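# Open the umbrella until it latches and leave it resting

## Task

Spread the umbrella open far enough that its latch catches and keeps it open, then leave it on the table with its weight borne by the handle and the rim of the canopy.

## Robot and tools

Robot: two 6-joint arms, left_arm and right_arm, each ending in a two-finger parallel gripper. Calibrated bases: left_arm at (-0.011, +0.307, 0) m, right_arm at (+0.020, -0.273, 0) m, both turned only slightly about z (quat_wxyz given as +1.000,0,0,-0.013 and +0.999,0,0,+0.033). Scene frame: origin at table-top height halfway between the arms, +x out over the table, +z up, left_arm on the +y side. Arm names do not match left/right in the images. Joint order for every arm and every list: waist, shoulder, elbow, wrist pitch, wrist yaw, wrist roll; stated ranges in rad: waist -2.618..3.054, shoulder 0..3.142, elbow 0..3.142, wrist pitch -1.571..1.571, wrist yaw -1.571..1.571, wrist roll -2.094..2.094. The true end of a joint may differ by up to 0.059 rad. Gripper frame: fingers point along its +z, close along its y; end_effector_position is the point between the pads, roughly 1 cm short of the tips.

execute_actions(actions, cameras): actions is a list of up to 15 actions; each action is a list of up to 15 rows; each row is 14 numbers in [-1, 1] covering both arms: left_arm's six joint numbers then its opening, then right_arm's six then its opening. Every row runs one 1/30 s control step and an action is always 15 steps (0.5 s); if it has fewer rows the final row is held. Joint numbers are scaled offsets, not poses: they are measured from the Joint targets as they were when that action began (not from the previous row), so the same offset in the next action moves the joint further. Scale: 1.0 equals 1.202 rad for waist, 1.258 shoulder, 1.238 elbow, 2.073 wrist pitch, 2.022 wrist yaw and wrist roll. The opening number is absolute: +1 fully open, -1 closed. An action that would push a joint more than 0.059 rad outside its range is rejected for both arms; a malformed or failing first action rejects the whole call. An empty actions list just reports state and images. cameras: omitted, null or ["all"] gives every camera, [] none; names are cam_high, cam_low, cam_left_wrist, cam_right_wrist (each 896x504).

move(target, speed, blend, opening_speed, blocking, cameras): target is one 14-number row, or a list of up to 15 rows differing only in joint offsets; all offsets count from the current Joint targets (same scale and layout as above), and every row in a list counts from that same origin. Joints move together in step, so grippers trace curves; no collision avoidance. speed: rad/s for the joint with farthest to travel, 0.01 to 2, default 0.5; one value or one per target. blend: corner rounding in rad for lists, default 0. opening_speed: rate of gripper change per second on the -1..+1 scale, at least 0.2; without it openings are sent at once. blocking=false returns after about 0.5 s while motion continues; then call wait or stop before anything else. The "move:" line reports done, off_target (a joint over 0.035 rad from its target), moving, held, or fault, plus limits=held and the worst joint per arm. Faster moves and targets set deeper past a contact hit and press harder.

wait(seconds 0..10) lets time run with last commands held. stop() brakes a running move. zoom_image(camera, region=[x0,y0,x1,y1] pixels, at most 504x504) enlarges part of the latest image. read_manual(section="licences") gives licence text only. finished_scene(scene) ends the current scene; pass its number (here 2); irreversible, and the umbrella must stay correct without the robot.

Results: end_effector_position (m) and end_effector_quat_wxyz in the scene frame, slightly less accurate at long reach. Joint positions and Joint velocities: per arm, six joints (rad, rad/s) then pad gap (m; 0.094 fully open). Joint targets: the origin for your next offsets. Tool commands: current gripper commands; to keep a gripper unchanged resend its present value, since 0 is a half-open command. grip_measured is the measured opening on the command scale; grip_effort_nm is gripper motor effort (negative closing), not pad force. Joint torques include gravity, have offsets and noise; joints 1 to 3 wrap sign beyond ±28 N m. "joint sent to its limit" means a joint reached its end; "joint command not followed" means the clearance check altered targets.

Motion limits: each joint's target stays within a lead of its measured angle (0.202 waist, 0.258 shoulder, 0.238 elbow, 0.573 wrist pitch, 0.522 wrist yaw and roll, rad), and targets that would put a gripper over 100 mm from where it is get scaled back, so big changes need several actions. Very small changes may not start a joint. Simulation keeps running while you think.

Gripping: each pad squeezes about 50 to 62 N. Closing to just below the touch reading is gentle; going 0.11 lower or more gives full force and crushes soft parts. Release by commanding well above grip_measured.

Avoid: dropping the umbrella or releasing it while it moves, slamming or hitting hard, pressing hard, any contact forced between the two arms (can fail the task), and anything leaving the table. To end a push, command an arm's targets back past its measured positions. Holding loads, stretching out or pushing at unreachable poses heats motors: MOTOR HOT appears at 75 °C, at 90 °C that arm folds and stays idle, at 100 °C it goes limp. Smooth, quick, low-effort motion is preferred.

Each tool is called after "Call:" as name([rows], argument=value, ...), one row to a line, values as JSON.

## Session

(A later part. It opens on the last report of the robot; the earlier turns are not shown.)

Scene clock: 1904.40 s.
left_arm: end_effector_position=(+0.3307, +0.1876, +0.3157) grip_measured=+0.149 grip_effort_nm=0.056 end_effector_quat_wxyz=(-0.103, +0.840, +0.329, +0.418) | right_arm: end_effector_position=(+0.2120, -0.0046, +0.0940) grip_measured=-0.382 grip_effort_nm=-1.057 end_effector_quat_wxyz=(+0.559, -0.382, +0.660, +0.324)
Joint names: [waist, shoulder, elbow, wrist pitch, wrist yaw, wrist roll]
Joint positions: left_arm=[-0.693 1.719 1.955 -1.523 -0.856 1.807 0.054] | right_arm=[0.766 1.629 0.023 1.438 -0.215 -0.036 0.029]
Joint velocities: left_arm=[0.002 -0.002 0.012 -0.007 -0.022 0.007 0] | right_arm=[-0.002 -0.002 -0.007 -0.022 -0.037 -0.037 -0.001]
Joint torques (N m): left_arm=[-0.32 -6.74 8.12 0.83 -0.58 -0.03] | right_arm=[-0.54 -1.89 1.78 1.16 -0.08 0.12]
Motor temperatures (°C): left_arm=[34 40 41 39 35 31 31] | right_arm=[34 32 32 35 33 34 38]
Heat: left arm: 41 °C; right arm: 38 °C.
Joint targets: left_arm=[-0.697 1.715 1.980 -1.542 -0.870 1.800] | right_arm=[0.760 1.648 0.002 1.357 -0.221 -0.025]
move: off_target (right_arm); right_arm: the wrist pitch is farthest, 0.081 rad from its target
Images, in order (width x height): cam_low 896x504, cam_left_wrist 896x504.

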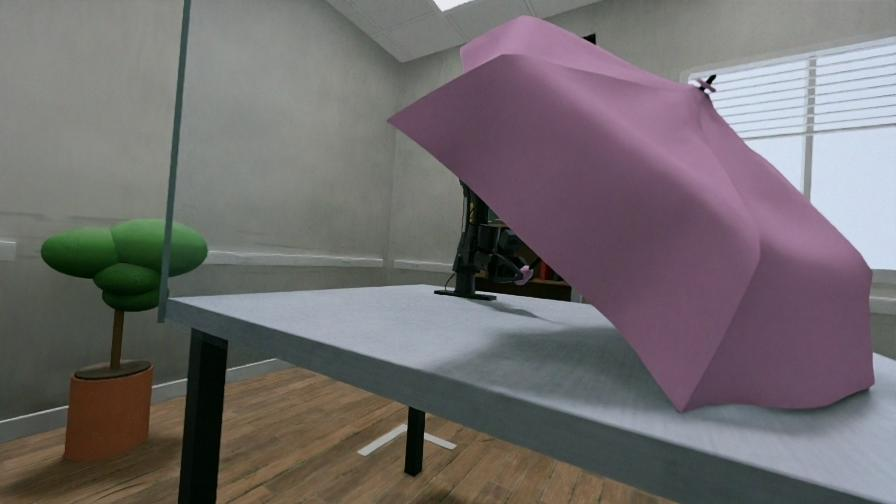

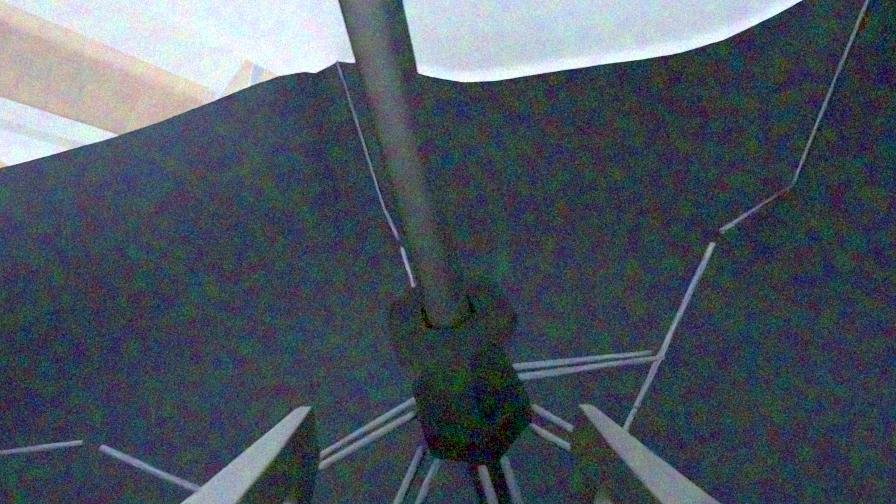

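Call:
move(target=[-0.1215, 0.0493, 0.0969, 0.165, -0.0049, 0.0, 0.15, 0, 0, 0, 0, 0, 0, -0.6], speed=0.3, cameras=["cam_left_wrist", "cam_right_wrist"])

Scene clock: 1920.30 s.
left_arm: end_effector_position=(+0.3532, +0.0906, +0.3670) grip_measured=+0.149 grip_effort_nm=0.056 end_effector_quat_wxyz=(+0.091, +0.798, +0.336, +0.491) | right_arm: end_effector_position=(+0.2120, -0.0046, +0.0940) grip_measured=-0.382 grip_effort_nm=-1.057 end_effector_quat_wxyz=(+0.559, -0.382, +0.660, +0.324)
Joint names: [waist, shoulder, elbow, wrist pitch, wrist yaw, wrist roll]
Joint positions: left_arm=[-0.839 1.758 2.073 -1.201 -0.868 1.806 0.054] | right_arm=[0.766 1.629 0.023 1.438 -0.215 -0.036 0.029]
Joint velocities: left_arm=[0.012 0.007 0.012 -0.066 0.081 -0.007 0] | right_arm=[-0.022 -0.017 0.017 -0.095 0.022 -0.022 -0.001]
Joint torques (N m): left_arm=[-0.39 -5.63 8.58 1.62 -0.49 -0.02] | right_arm=[-0.5 -1.91 1.78 1.15 -0.08 0.11]
Motor temperatures (°C): left_arm=[34 40 42 38 34 31 31] | right_arm=[34 32 32 36 33 34 38]
Heat: left arm: 42 °C; right arm: 38 °C.
Joint targets: left_arm=[-0.844 1.777 2.100 -1.200 -0.880 1.800] | right_arm=[0.760 1.648 0.002 1.357 -0.221 -0.025]
move: off_target (right_arm); right_arm: the wrist pitch is farthest, 0.081 rad from its target
Images, in order (width x height): cam_left_wrist 896x504, cam_right_wrist 896x504.

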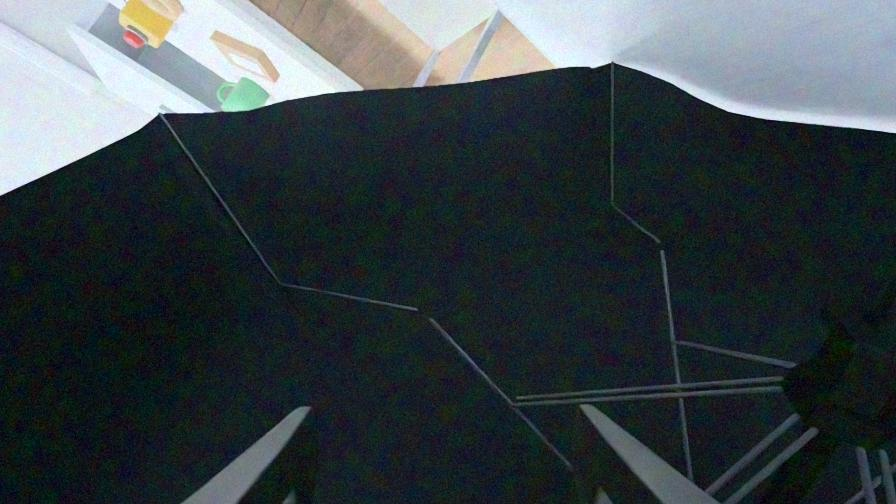

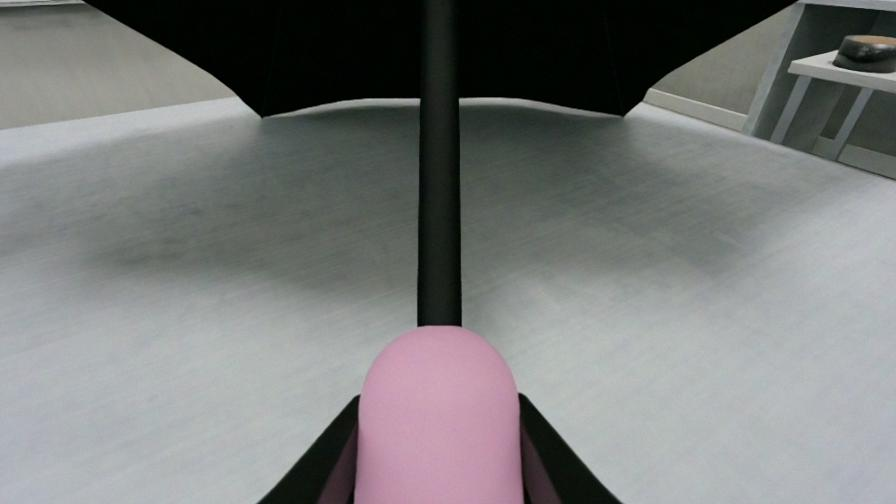

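Call:
zoom_image(camera="cam_left_wrist", region=[560, 200, 896, 504])

Call:
zoom_image(camera="cam_left_wrist", region=[736, 264, 896, 504])

Scaled by 1.500 from the camera's 896x504 image, which has a finer 1280x720 frame.

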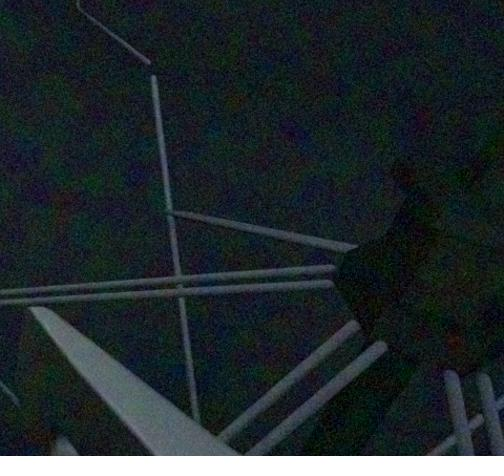

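Scaled by 2.100 from the camera's 896x504 image, which has a finer 1280x720 frame.

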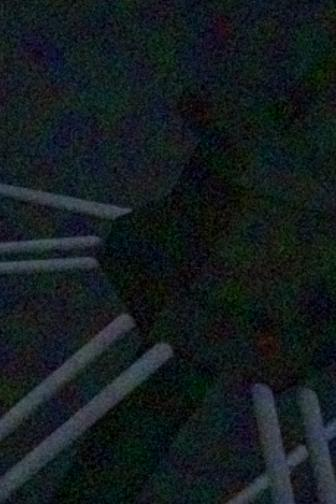

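Call:
move(target=[0, 0, 0, 0, 0, 0, 0.15, 0.2729, -0.0382, 0.0226, 0.0304, 0.2052, 0.0124, -0.6], speed=0.2, cameras=["cam_high", "cam_left_wrist", "cam_right_wrist"])

Scene clock: 1971.03 s.
left_arm: end_effector_position=(+0.3534, +0.0905, +0.3672) grip_measured=+0.149 grip_effort_nm=0.066 end_effector_quat_wxyz=(+0.092, +0.798, +0.337, +0.491) | right_arm: end_effector_position=(+0.1815, +0.0153, +0.0957) grip_measured=-0.382 grip_effort_nm=-1.053 end_effector_quat_wxyz=(+0.574, -0.363, +0.670, +0.299)
Joint names: [waist, shoulder, elbow, wrist pitch, wrist yaw, wrist roll]
Joint positions: left_arm=[-0.839 1.758 2.073 -1.2 -0.868 1.806 0.054] | right_arm=[1.083 1.619 0.023 1.433 0.171 0.012 0.029]
Joint velocities: left_arm=[-0.012 0.012 -0.007 0.007 -0.022 0.007 0] | right_arm=[0.002 0.002 0.002 0.007 0.007 0.007 -0.001]
Joint torques (N m): left_arm=[-0.39 -5.61 8.57 1.62 -0.5 -0.03] | right_arm=[0.54 -4.79 4.21 1.77 0.29 -0.11]
Motor temperatures (°C): left_arm=[34 38 43 40 34 31 31] | right_arm=[34 32 32 37 33 34 38]
Heat: left arm: 43 °C; right arm: 38 °C.
Joint targets: left_arm=[-0.844 1.777 2.100 -1.200 -0.880 1.800] | right_arm=[1.088 1.600 0.030 1.420 0.194 0.000]
move: done
Images, in order (width x height): cam_high 896x504, cam_left_wrist 896x504, cam_right_wrist 896x504.

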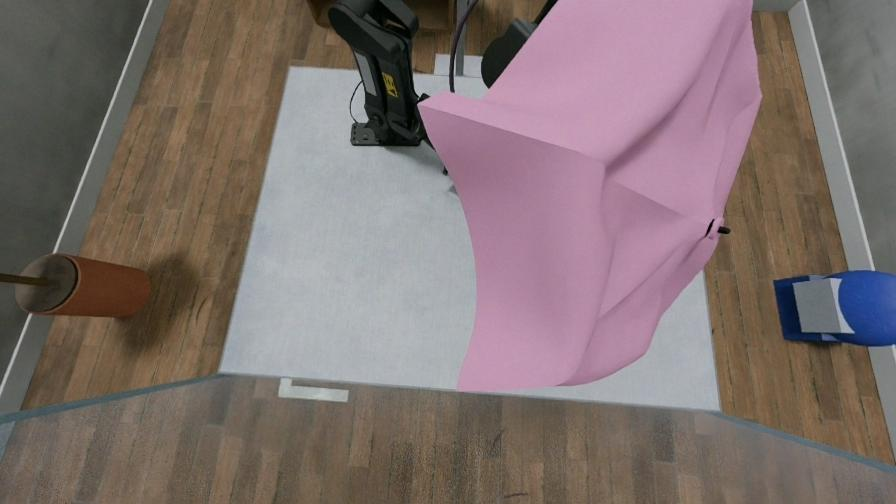

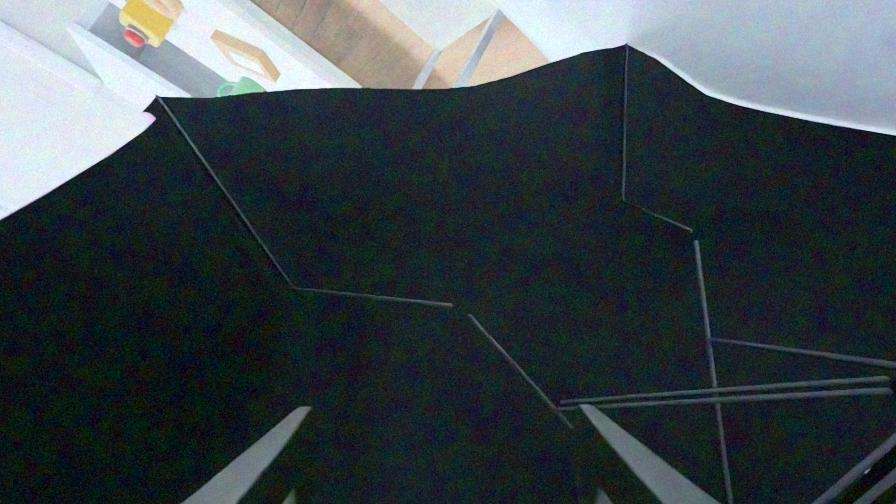

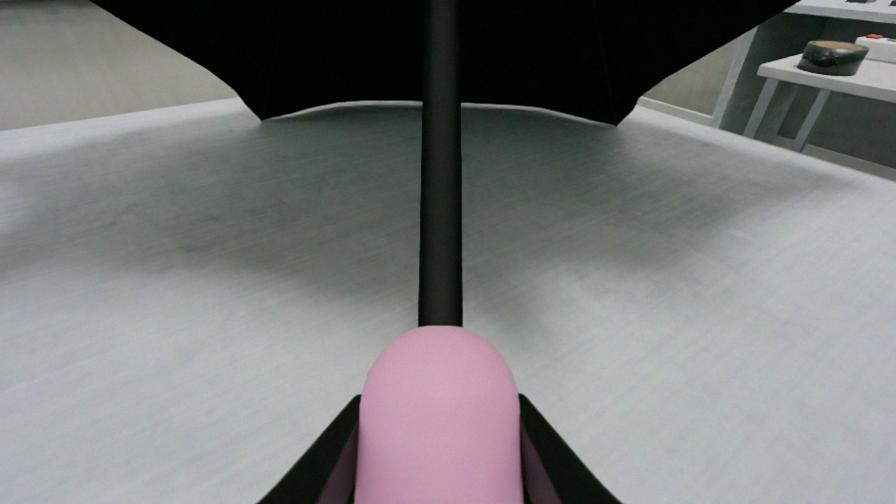

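Call:
move(target=[0, 0, 0, 0, 0, 0, 0.15, 0.2684, -0.0496, 0.0158, -0.0082, 0.2021, 0.0237, -0.6], speed=0.2, cameras=["cam_high", "cam_left_wrist", "cam_right_wrist"])

Scene clock: 1975.70 s.
left_arm: end_effector_position=(+0.3534, +0.0905, +0.3672) grip_measured=+0.149 grip_effort_nm=0.056 end_effector_quat_wxyz=(+0.092, +0.798, +0.337, +0.491) | right_arm: end_effector_position=(+0.1442, +0.0195, +0.1053) grip_measured=-0.382 grip_effort_nm=-1.062 end_effector_quat_wxyz=(+0.598, -0.338, +0.672, +0.277)
Joint names: [waist, shoulder, elbow, wrist pitch, wrist yaw, wrist roll]
Joint positions: left_arm=[-0.839 1.758 2.073 -1.2 -0.868 1.806 0.054] | right_arm=[1.407 1.561 0.023 1.382 0.568 0.052 0.029]
Joint velocities: left_arm=[-0.002 -0.002 -0.007 0.022 -0.037 0.007 0] | right_arm=[-0.002 -0.022 -0.012 -0.037 -0.022 0.007 0.001]
Joint torques (N m): left_arm=[-0.39 -5.61 8.58 1.62 -0.49 -0.02] | right_arm=[0.36 -4.9 6.2 1.98 0.44 -0.03]
Motor temperatures (°C): left_arm=[34 38 43 41 34 31 31] | right_arm=[34 33 32 37 33 34 38]
Heat: left arm: 43 °C; right arm: 38 °C.
Joint targets: left_arm=[-0.844 1.777 2.100 -1.200 -0.880 1.800] | right_arm=[1.411 1.538 0.050 1.403 0.603 0.048]
move: done
Images, in order (width x height): cam_high 896x504, cam_left_wrist 896x504, cam_right_wrist 896x504.

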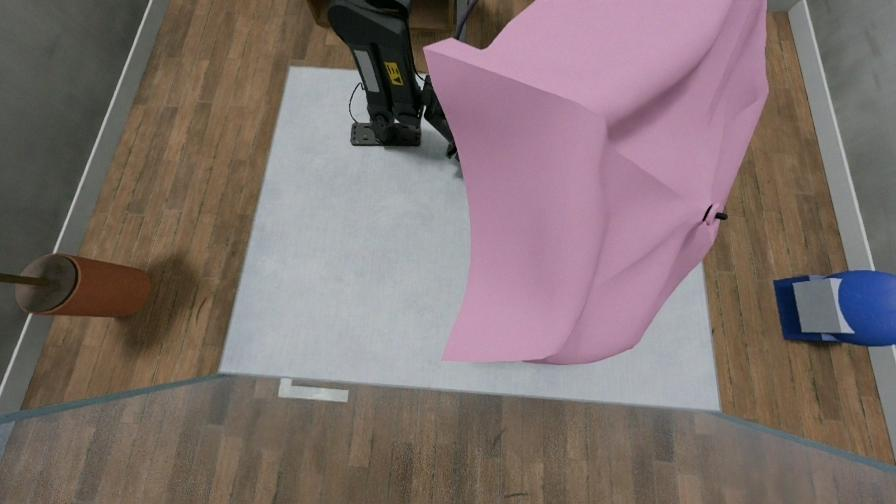

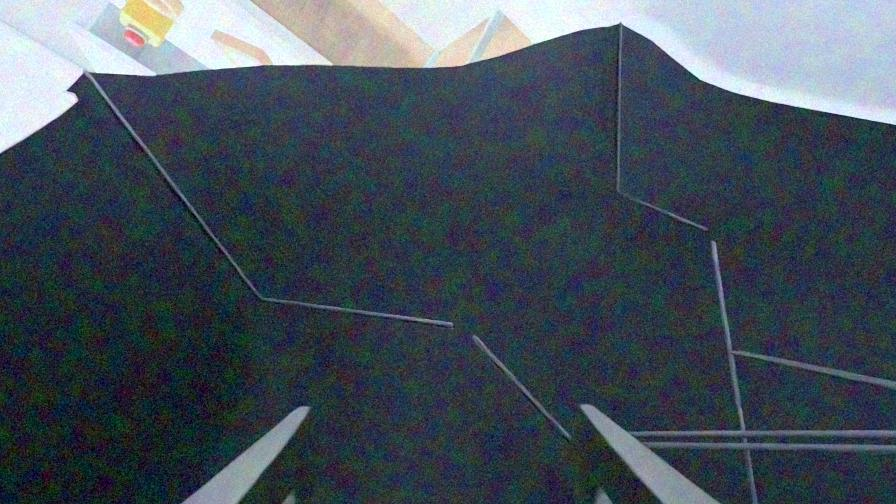

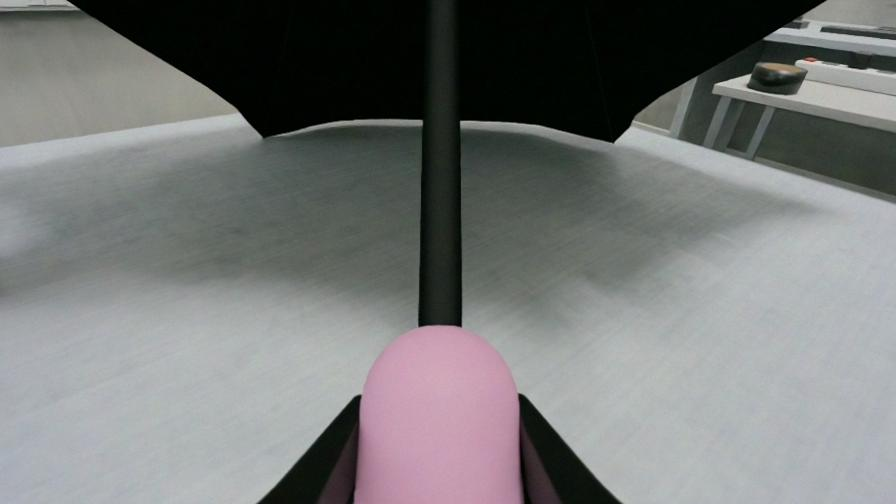

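Call:
move(target=[0, 0, 0, 0, 0, 0, 0.15, 0.3315, 0.1327, 0.1960, -0.0578, 0.2834, 0.0351, -0.6], speed=0.25, cameras=["cam_high", "cam_left_wrist", "cam_right_wrist", "cam_low"])

Scene clock: 1984.23 s.
left_arm: end_effector_position=(+0.3534, +0.0905, +0.3672) grip_measured=+0.149 grip_effort_nm=0.061 end_effector_quat_wxyz=(+0.092, +0.798, +0.337, +0.491) | right_arm: end_effector_position=(+0.0884, +0.0503, +0.1204) grip_measured=-0.382 grip_effort_nm=-1.057 end_effector_quat_wxyz=(+0.642, -0.277, +0.678, +0.225)
Joint names: [waist, shoulder, elbow, wrist pitch, wrist yaw, wrist roll]
Joint positions: left_arm=[-0.839 1.758 2.073 -1.2 -0.868 1.806 0.054] | right_arm=[1.806 1.698 0.263 1.258 1.141 0.11 0.029]
Joint velocities: left_arm=[0.012 0.007 0.002 -0.007 -0.081 0.037 0] | right_arm=[-0.007 -0.012 -0.002 -0.022 -0.022 0.007 0]
Joint torques (N m): left_arm=[-0.4 -5.61 8.58 1.62 -0.49 -0.02] | right_arm=[0.39 -3.86 6.65 1.75 0.52 0.11]
Motor temperatures (°C): left_arm=[34 38 43 41 34 31 30] | right_arm=[34 33 32 38 33 34 38]
Heat: left arm: 43 °C; right arm: 38 °C.
Joint targets: left_arm=[-0.844 1.777 2.100 -1.200 -0.880 1.800] | right_arm=[1.810 1.705 0.292 1.283 1.176 0.119]
move: done

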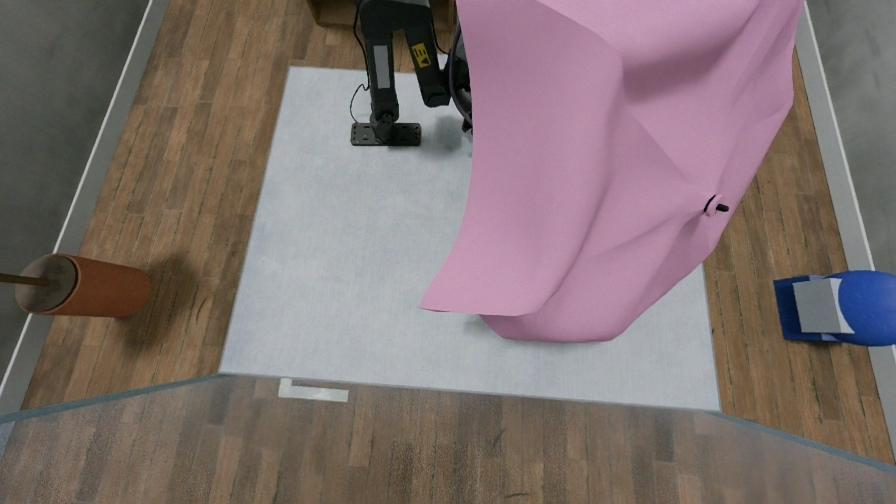

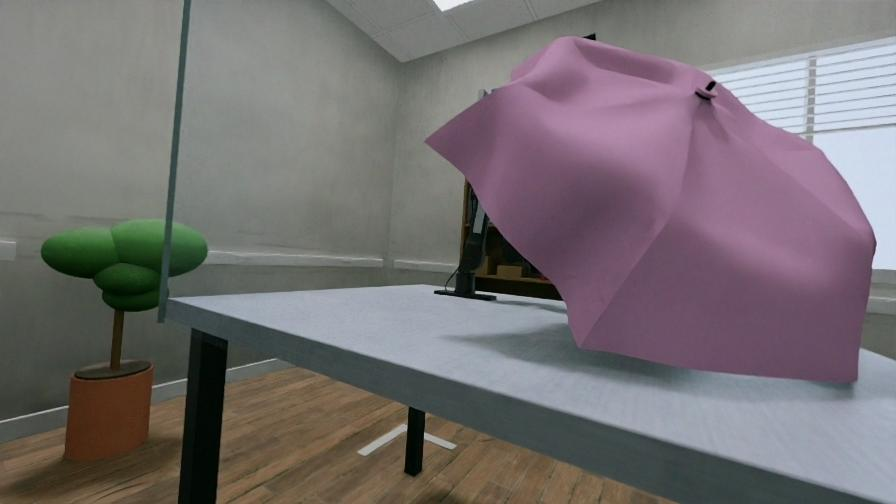

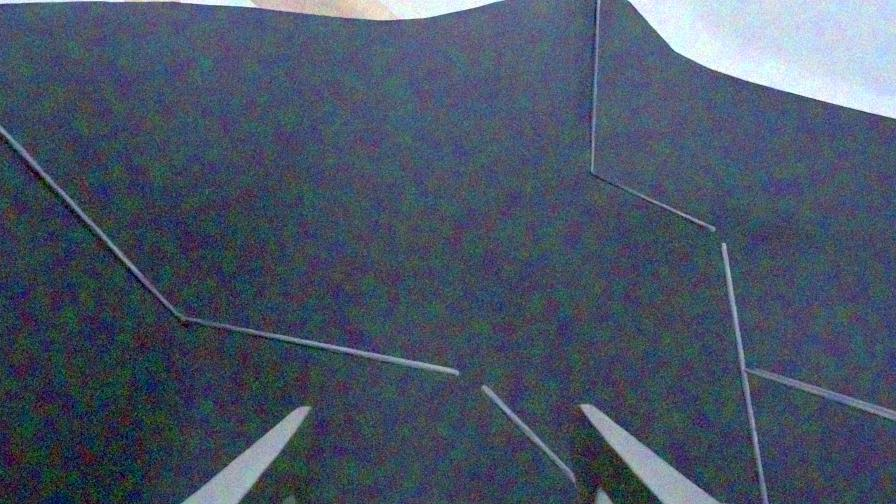

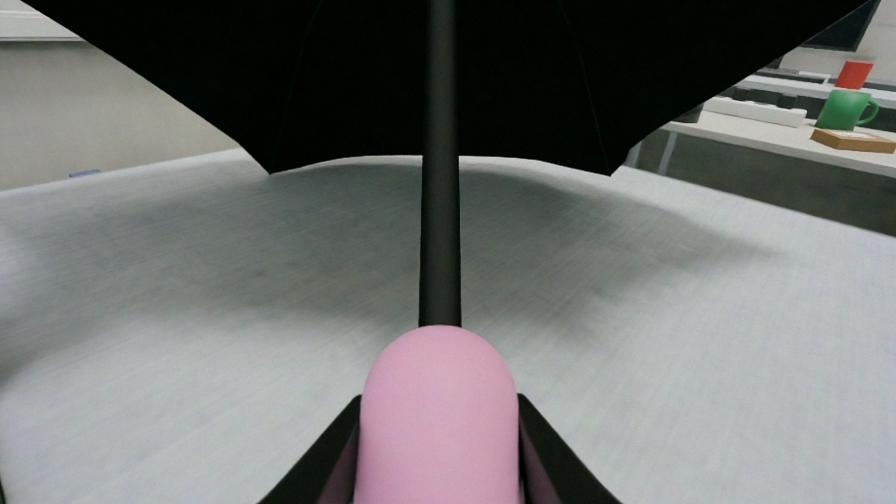

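Call:
move(target=[0.0811, -0.738, -0.9338, 0.533, 0.5737, -0.8902, 0.15, 0, 0, 0, 0, 0, 0, -0.6], speed=0.5, cameras=["cam_high", "cam_left_wrist", "cam_right_wrist", "cam_low"])

Scene clock: 2027.77 s.
left_arm: end_effector_position=(+0.1887, +0.0430, +0.4051) grip_measured=+0.149 grip_effort_nm=0.056 end_effector_quat_wxyz=(+0.615, +0.357, +0.608, -0.354) | right_arm: end_effector_position=(+0.0884, +0.0502, +0.1203) grip_measured=-0.382 grip_effort_nm=-1.072 end_effector_quat_wxyz=(+0.642, -0.278, +0.678, +0.225)
Joint names: [waist, shoulder, elbow, wrist pitch, wrist yaw, wrist roll]
Joint positions: left_arm=[-0.754 0.86 0.964 -0.098 0.273 0.007 0.054] | right_arm=[1.806 1.698 0.263 1.257 1.141 0.11 0.029]
Joint velocities: left_arm=[0.007 -0.007 0.022 0.037 0.007 -0.037 0] | right_arm=[-0.012 -0.012 0.002 0.007 -0.081 -0.022 0]
Joint torques (N m): left_arm=[0.7 -1.88 6.02 2.37 0.06 -0.03] | right_arm=[0.4 -3.88 6.63 1.77 0.51 0.1]
Motor temperatures (°C): left_arm=[34 38 43 42 33 31 30] | right_arm=[34 33 33 41 33 34 38]
Heat: left arm: 43 °C; right arm: 41 °C.
Joint targets: left_arm=[-0.746 0.848 0.944 -0.095 0.280 0.000] | right_arm=[1.810 1.705 0.292 1.283 1.176 0.119]
move: done

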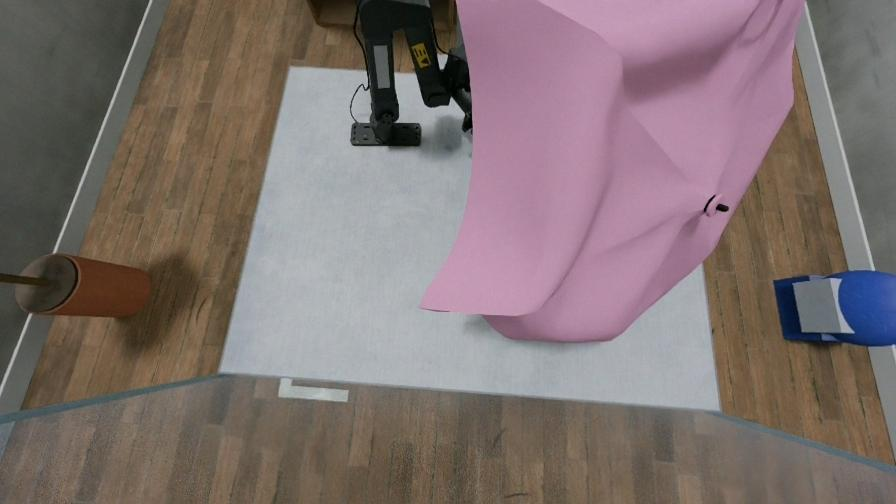

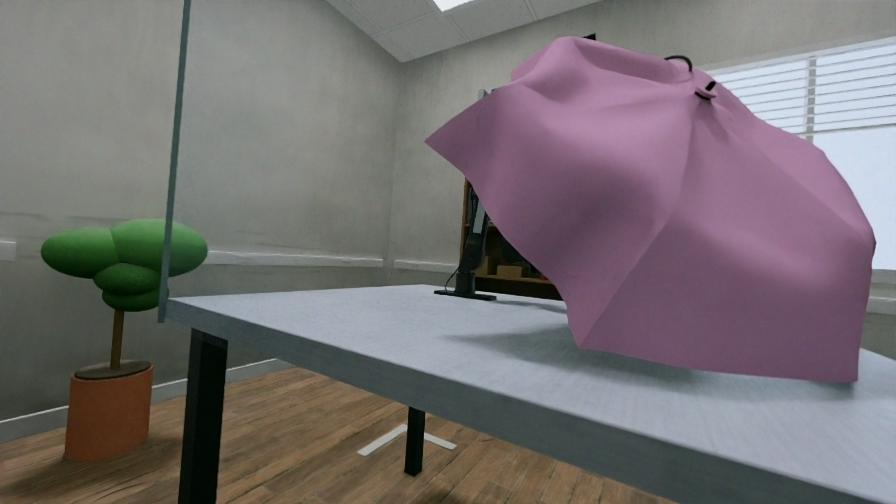

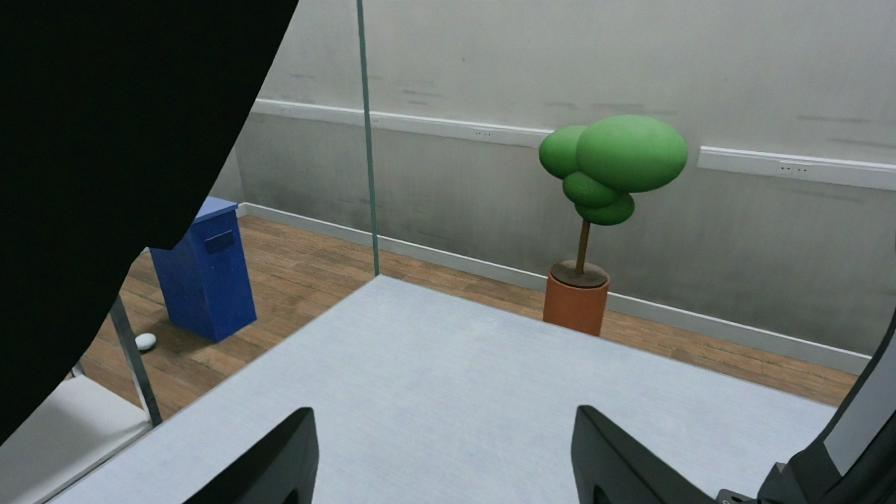

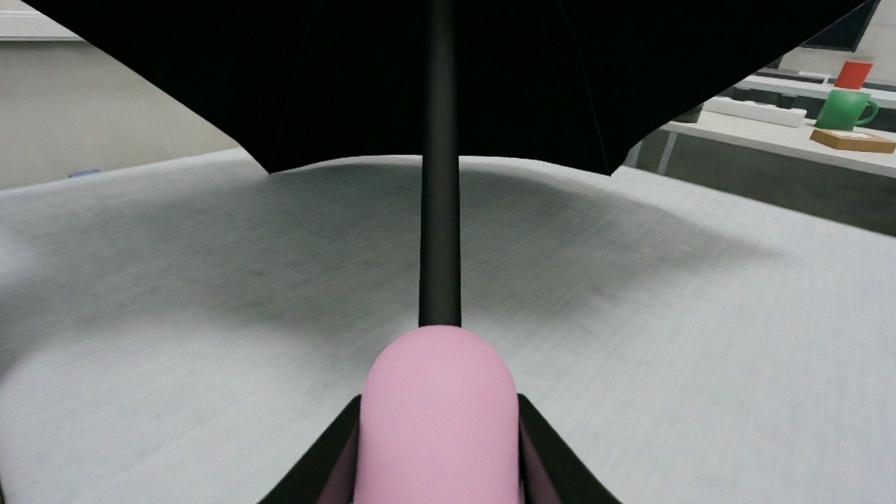

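Call:
execute_actions(actions=[], cameras=["cam_high", "cam_left_wrist"])

Scene clock: 2044.40 s.
left_arm: end_effector_position=(+0.1886, +0.0429, +0.4052) grip_measured=+0.149 grip_effort_nm=0.056 end_effector_quat_wxyz=(+0.615, +0.357, +0.608, -0.354) | right_arm: end_effector_position=(+0.0884, +0.0502, +0.1203) grip_measured=-0.382 grip_effort_nm=-1.062 end_effector_quat_wxyz=(+0.642, -0.278, +0.678, +0.225)
Joint names: [waist, shoulder, elbow, wrist pitch, wrist yaw, wrist roll]
Joint positions: left_arm=[-0.754 0.86 0.964 -0.097 0.274 0.006 0.054] | right_arm=[1.806 1.698 0.263 1.257 1.141 0.11 0.029]
Joint velocities: left_arm=[0.012 0.002 0.027 0.037 0.007 -0.037 0.001] | right_arm=[0.002 0.012 -0.012 -0.022 0.022 -0.037 0]
Joint torques (N m): left_arm=[0.69 -1.89 6.01 2.35 0.04 -0.03] | right_arm=[0.43 -3.85 6.63 1.76 0.51 0.1]
Motor temperatures (°C): left_arm=[34 37 42 45 33 31 30] | right_arm=[34 33 34 41 33 34 38]
Heat: left arm: 45 °C; right arm: 41 °C.
Joint targets: left_arm=[-0.746 0.848 0.944 -0.095 0.280 0.000] | right_arm=[1.810 1.705 0.292 1.283 1.176 0.119]
Tool commands: left_gripper/opening=+0.15 right_gripper/opening=-0.6
Images, in order (width x height): cam_high 896x504, cam_left_wrist 896x504.

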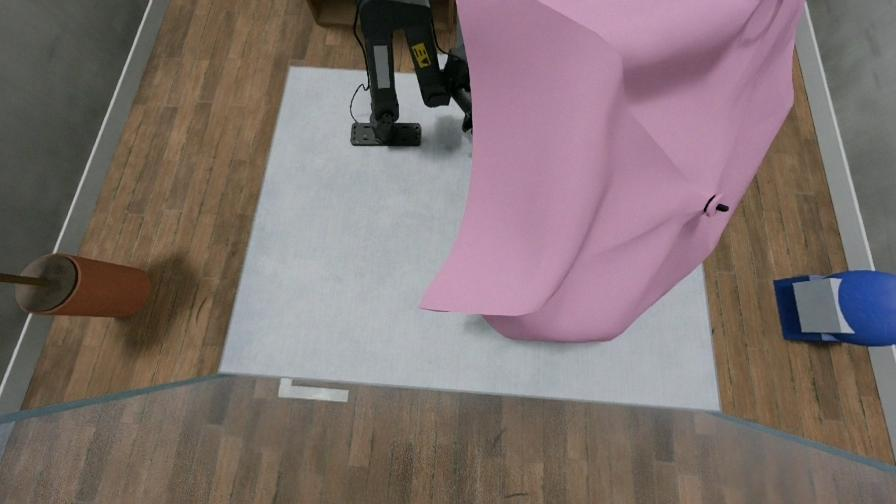

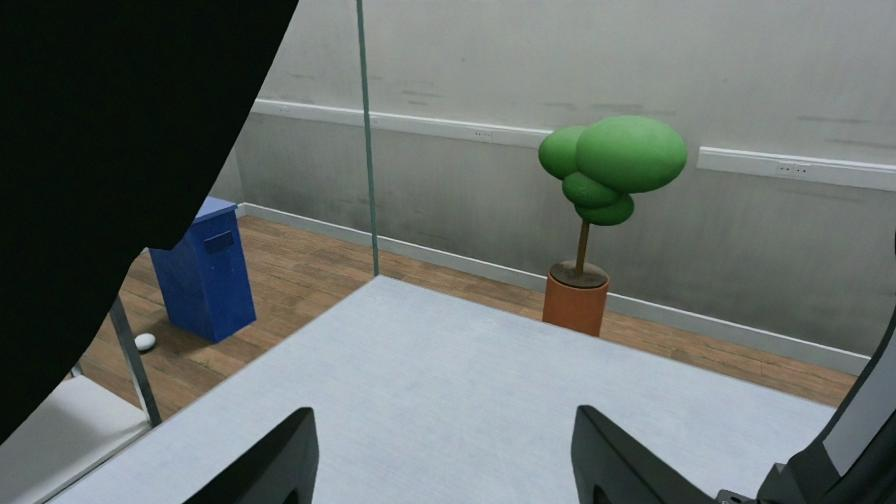

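Call:
move(target=[0,0,0,0,0,0,0.15,0.057,0.0755,0.1264,-0.0381,0.0712,0.025,-0.6], speed=0.2, cameras=["cam_high","cam_low"])

Scene clock: 2165.70 s.
left_arm: end_effector_position=(+0.1886, +0.0429, +0.4054) grip_measured=+0.149 grip_effort_nm=0.056 end_effector_quat_wxyz=(+0.615, +0.357, +0.608, -0.354) | right_arm: end_effector_position=(+0.0691, +0.0720, +0.1277) grip_measured=-0.382 grip_effort_nm=-1.072 end_effector_quat_wxyz=(+0.654, -0.232, +0.686, +0.221)
Joint names: [waist, shoulder, elbow, wrist pitch, wrist yaw, wrist roll]
Joint positions: left_arm=[-0.754 0.86 0.964 -0.097 0.274 0.006 0.054] | right_arm=[1.873 1.79 0.421 1.197 1.284 0.165 0.029]
Joint velocities: left_arm=[0.007 0.007 -0.017 -0.007 0.037 -0.007 0] | right_arm=[0.002 -0.002 0.007 -0.007 -0.066 -0.022 -0.001]
Joint torques (N m): left_arm=[0.69 -1.88 6.04 2.35 0.04 -0.03] | right_arm=[0.51 -4.53 6.79 1.49 0.52 0.03]
Motor temperatures (°C): left_arm=[34 36 41 51 32 31 30] | right_arm=[34 33 34 44 33 34 38]
Heat: left arm: 51 °C; right arm: 44 °C.
Joint targets: left_arm=[-0.746 0.848 0.944 -0.095 0.280 0.000] | right_arm=[1.878 1.800 0.449 1.204 1.320 0.170]
move: off_target (right_arm); right_arm: the wrist yaw is farthest, 0.036 rad from its target
Images, in order (width x height): cam_high 896x504, cam_low 896x504.

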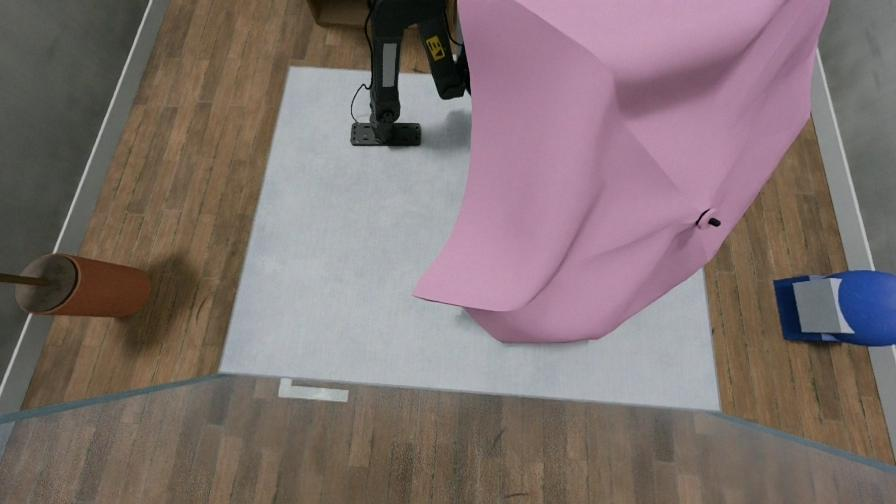

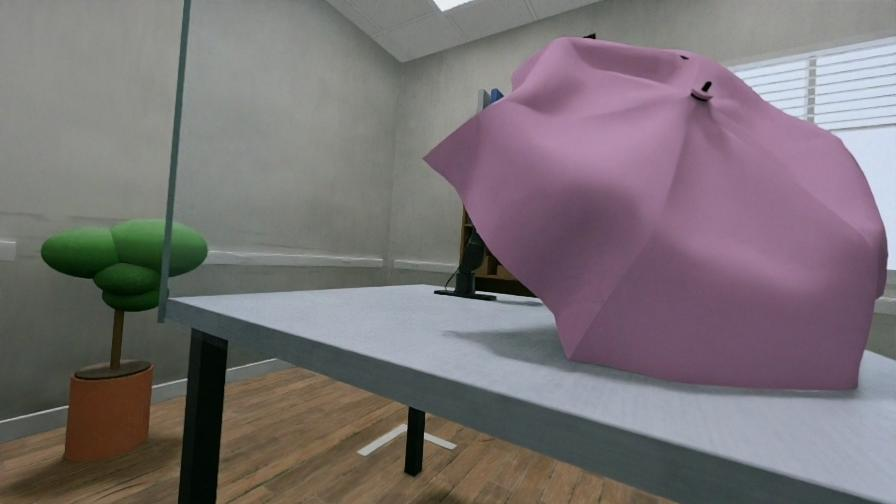

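Call:
move(target=[0,0,0,0,0,0,0.15,0.057,0.0755,0.1264,-0.0381,0.0712,0.025,-0.6], speed=0.2, cameras=["cam_high","cam_left_wrist"])

Scene clock: 2173.83 s.
left_arm: end_effector_position=(+0.1885, +0.0429, +0.4054) grip_measured=+0.149 grip_effort_nm=0.061 end_effector_quat_wxyz=(+0.615, +0.357, +0.608, -0.354) | right_arm: end_effector_position=(+0.0441, +0.0891, +0.1309) grip_measured=-0.382 grip_effort_nm=-1.067 end_effector_quat_wxyz=(+0.666, -0.199, +0.689, +0.207)
Joint names: [waist, shoulder, elbow, wrist pitch, wrist yaw, wrist roll]
Joint positions: left_arm=[-0.754 0.86 0.964 -0.097 0.274 0.006 0.054] | right_arm=[1.943 1.884 0.576 1.12 1.424 0.205 0.029]
Joint velocities: left_arm=[-0.002 -0.002 0.002 -0.007 -0.007 -0.007 0] | right_arm=[-0.007 -0.002 -0.002 -0.051 -0.037 0.007 0.001]
Joint torques (N m): left_arm=[0.68 -1.88 6.02 2.35 0.05 -0.03] | right_arm=[0.44 -5.42 7.12 1.4 0.57 0.13]
Motor temperatures (°C): left_arm=[34 36 41 51 32 31 30] | right_arm=[34 33 34 43 33 34 38]
Heat: left arm: 51 °C; right arm: 43 °C.
Joint targets: left_arm=[-0.746 0.848 0.944 -0.095 0.280 0.000] | right_arm=[1.947 1.895 0.606 1.125 1.463 0.220]
move: off_target (right_arm); right_arm: the wrist yaw is farthest, 0.040 rad from its target
Images, in order (width x height): cam_high 896x504, cam_left_wrist 896x504.

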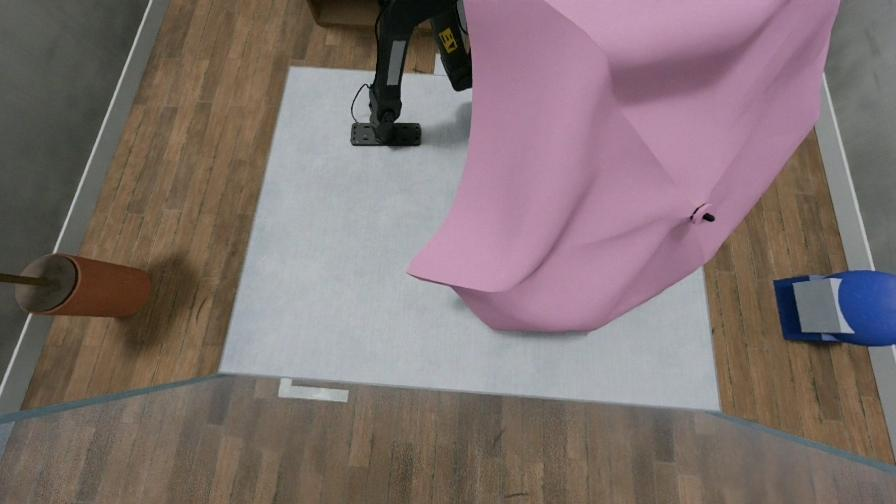

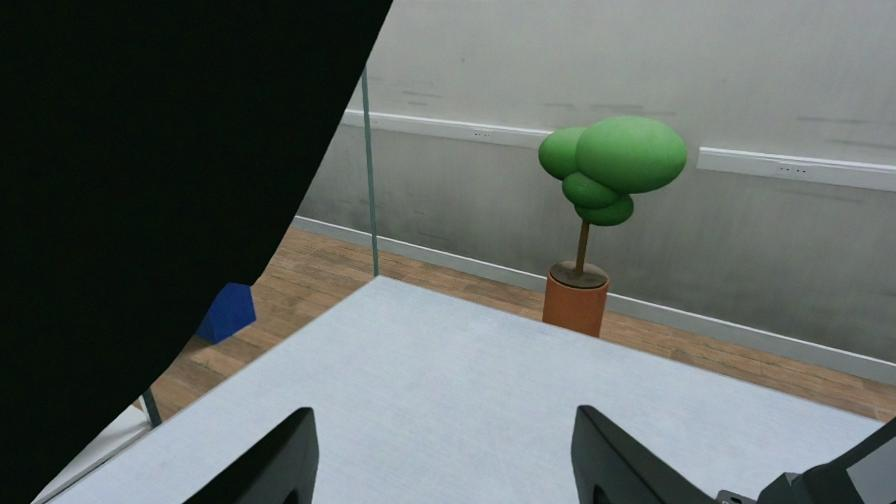

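Call:
move(target=[-0.257,-0.0461,-0.1163,0.042,-0.449,-0.0964,0.15,0,0,0,0,0,0,-0.6], speed=0.4, cameras=["cam_low","cam_left_wrist"])

Scene clock: 2226.30 s.
left_arm: end_effector_position=(+0.2223, +0.0964, +0.3742) grip_measured=+0.149 grip_effort_nm=0.056 end_effector_quat_wxyz=(+0.673, +0.091, +0.699, -0.225) | right_arm: end_effector_position=(+0.0442, +0.0890, +0.1309) grip_measured=-0.382 grip_effort_nm=-1.062 end_effector_quat_wxyz=(+0.666, -0.199, +0.689, +0.207)
Joint names: [waist, shoulder, elbow, wrist pitch, wrist yaw, wrist roll]
Joint positions: left_arm=[-1.047 0.803 0.82 -0.009 -0.621 -0.19 0.054] | right_arm=[1.943 1.884 0.576 1.119 1.424 0.206 0.029]
Joint velocities: left_arm=[-0.017 -0.002 0.012 0.022 -0.022 0.007 0] | right_arm=[0.007 0.007 -0.002 0.022 -0.007 -0.022 -0.001]
Joint torques (N m): left_arm=[-0.62 -1.69 6.09 2.22 -0.09 0] | right_arm=[0.43 -5.42 7.09 1.39 0.56 0.16]
Motor temperatures (°C): left_arm=[34 35 41 52 32 31 30] | right_arm=[34 33 34 42 33 34 38]
Heat: left arm: 52 °C; right arm: 42 °C.
Joint targets: left_arm=[-1.055 0.790 0.800 -0.008 -0.628 -0.195] | right_arm=[1.947 1.895 0.606 1.125 1.464 0.220]
move: off_target (right_arm); right_arm: the wrist yaw is farthest, 0.039 rad from its target
Images, in order (width x height): cam_low 896x504, cam_left_wrist 896x504.

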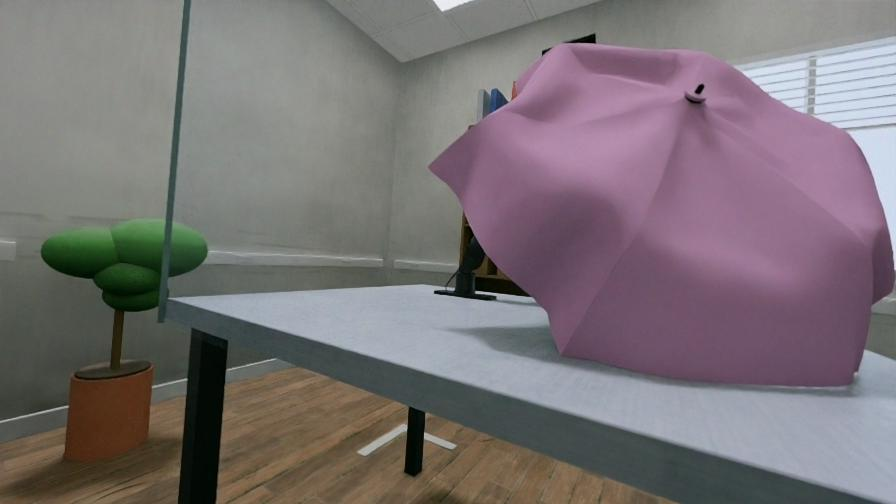

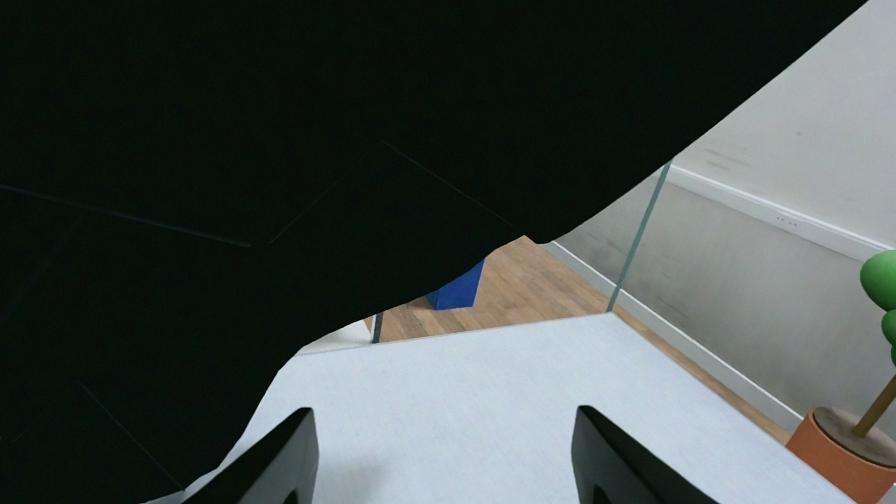

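Call:
zoom_image(camera="cam_left_wrist", region=[0, 0, 504, 504])

Call:
zoom_image(camera="cam_left_wrist", region=[0, 120, 320, 320])

Scaled by 1.000.

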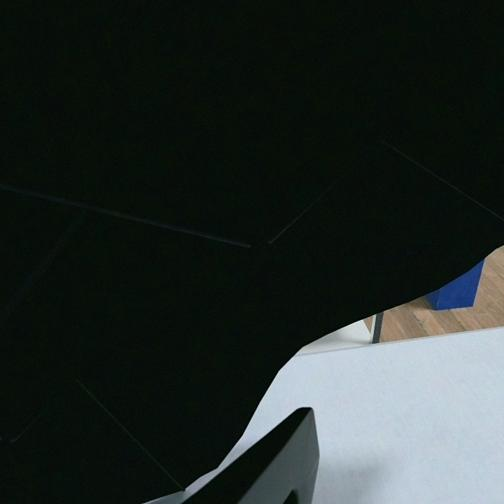

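Scaled by 1.575 from the camera's 896x504 image, which has a finer 1280x720 frame.

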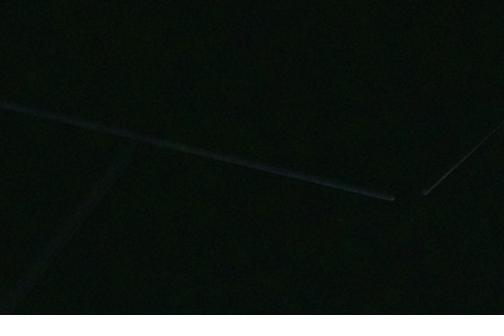

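Call:
move(target=[-0.2637,-0.0556,-0.1373,0.0439,-0.45,-0.1014,0.15,0,0,0,0,0,0,-0.6], speed=0.4, cameras=["cam_high","cam_left_wrist"])

Scene clock: 2249.70 s.
left_arm: end_effector_position=(+0.1920, +0.1913, +0.3354) grip_measured=+0.149 grip_effort_nm=0.061 end_effector_quat_wxyz=(+0.701, -0.190, +0.681, -0.093) | right_arm: end_effector_position=(+0.0442, +0.0890, +0.1309) grip_measured=-0.382 grip_effort_nm=-1.067 end_effector_quat_wxyz=(+0.666, -0.199, +0.689, +0.207)
Joint names: [waist, shoulder, elbow, wrist pitch, wrist yaw, wrist roll]
Joint positions: left_arm=[-1.364 0.73 0.65 0.088 -1.531 -0.396 0.054] | right_arm=[1.943 1.884 0.576 1.119 1.424 0.206 0.029]
Joint velocities: left_arm=[-0.007 -0.017 0.017 -0.081 -0.007 -0.037 -0.001] | right_arm=[0.007 -0.037 -0.007 -0.022 -0.037 0.007 -0.001]
Joint torques (N m): left_arm=[-0.62 -0.68 5.68 1.56 -0.09 -0.02] | right_arm=[0.42 -5.42 7.1 1.4 0.58 0.15]
Motor temperatures (°C): left_arm=[34 35 41 51 32 31 30] | right_arm=[34 33 34 41 33 34 38]
Heat: left arm: 51 °C; right arm: 41 °C.
Joint targets: left_arm=[-1.372 0.720 0.630 0.083 -1.538 -0.400] | right_arm=[1.947 1.895 0.606 1.125 1.464 0.220]
move: off_target (right_arm); right_arm: the wrist yaw is farthest, 0.040 rad from its target
Images, in order (width x height): cam_high 896x504, cam_left_wrist 896x504.

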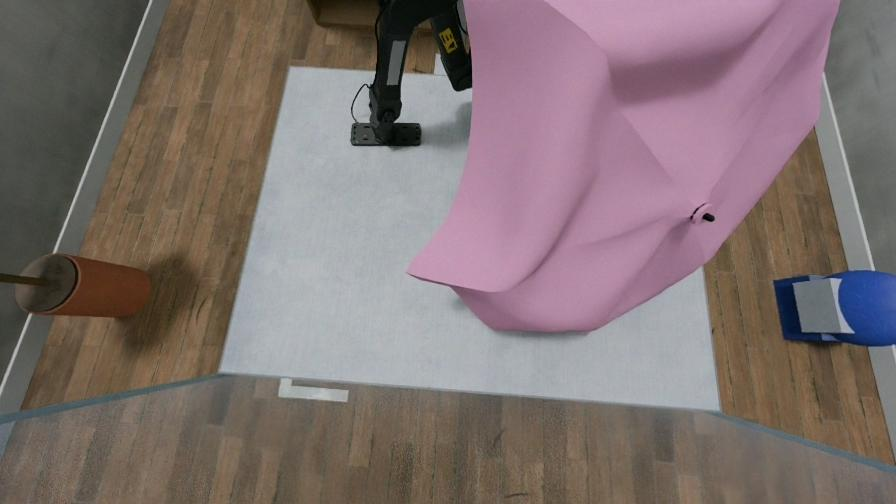

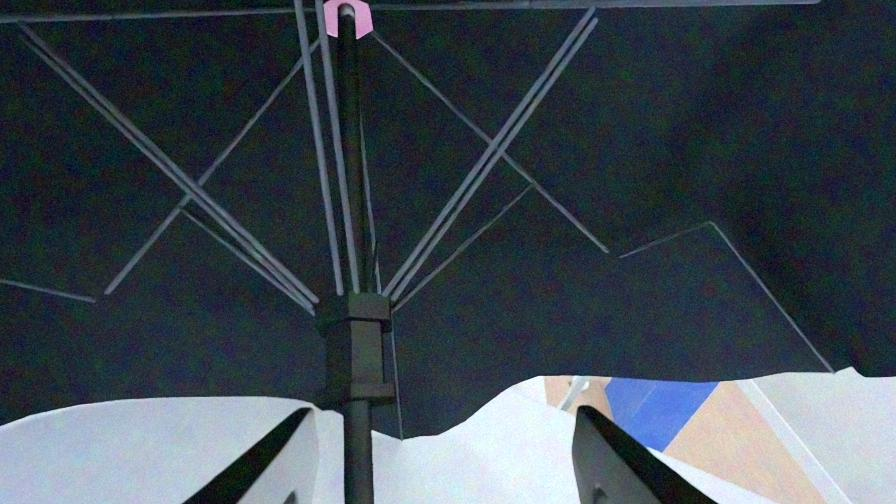

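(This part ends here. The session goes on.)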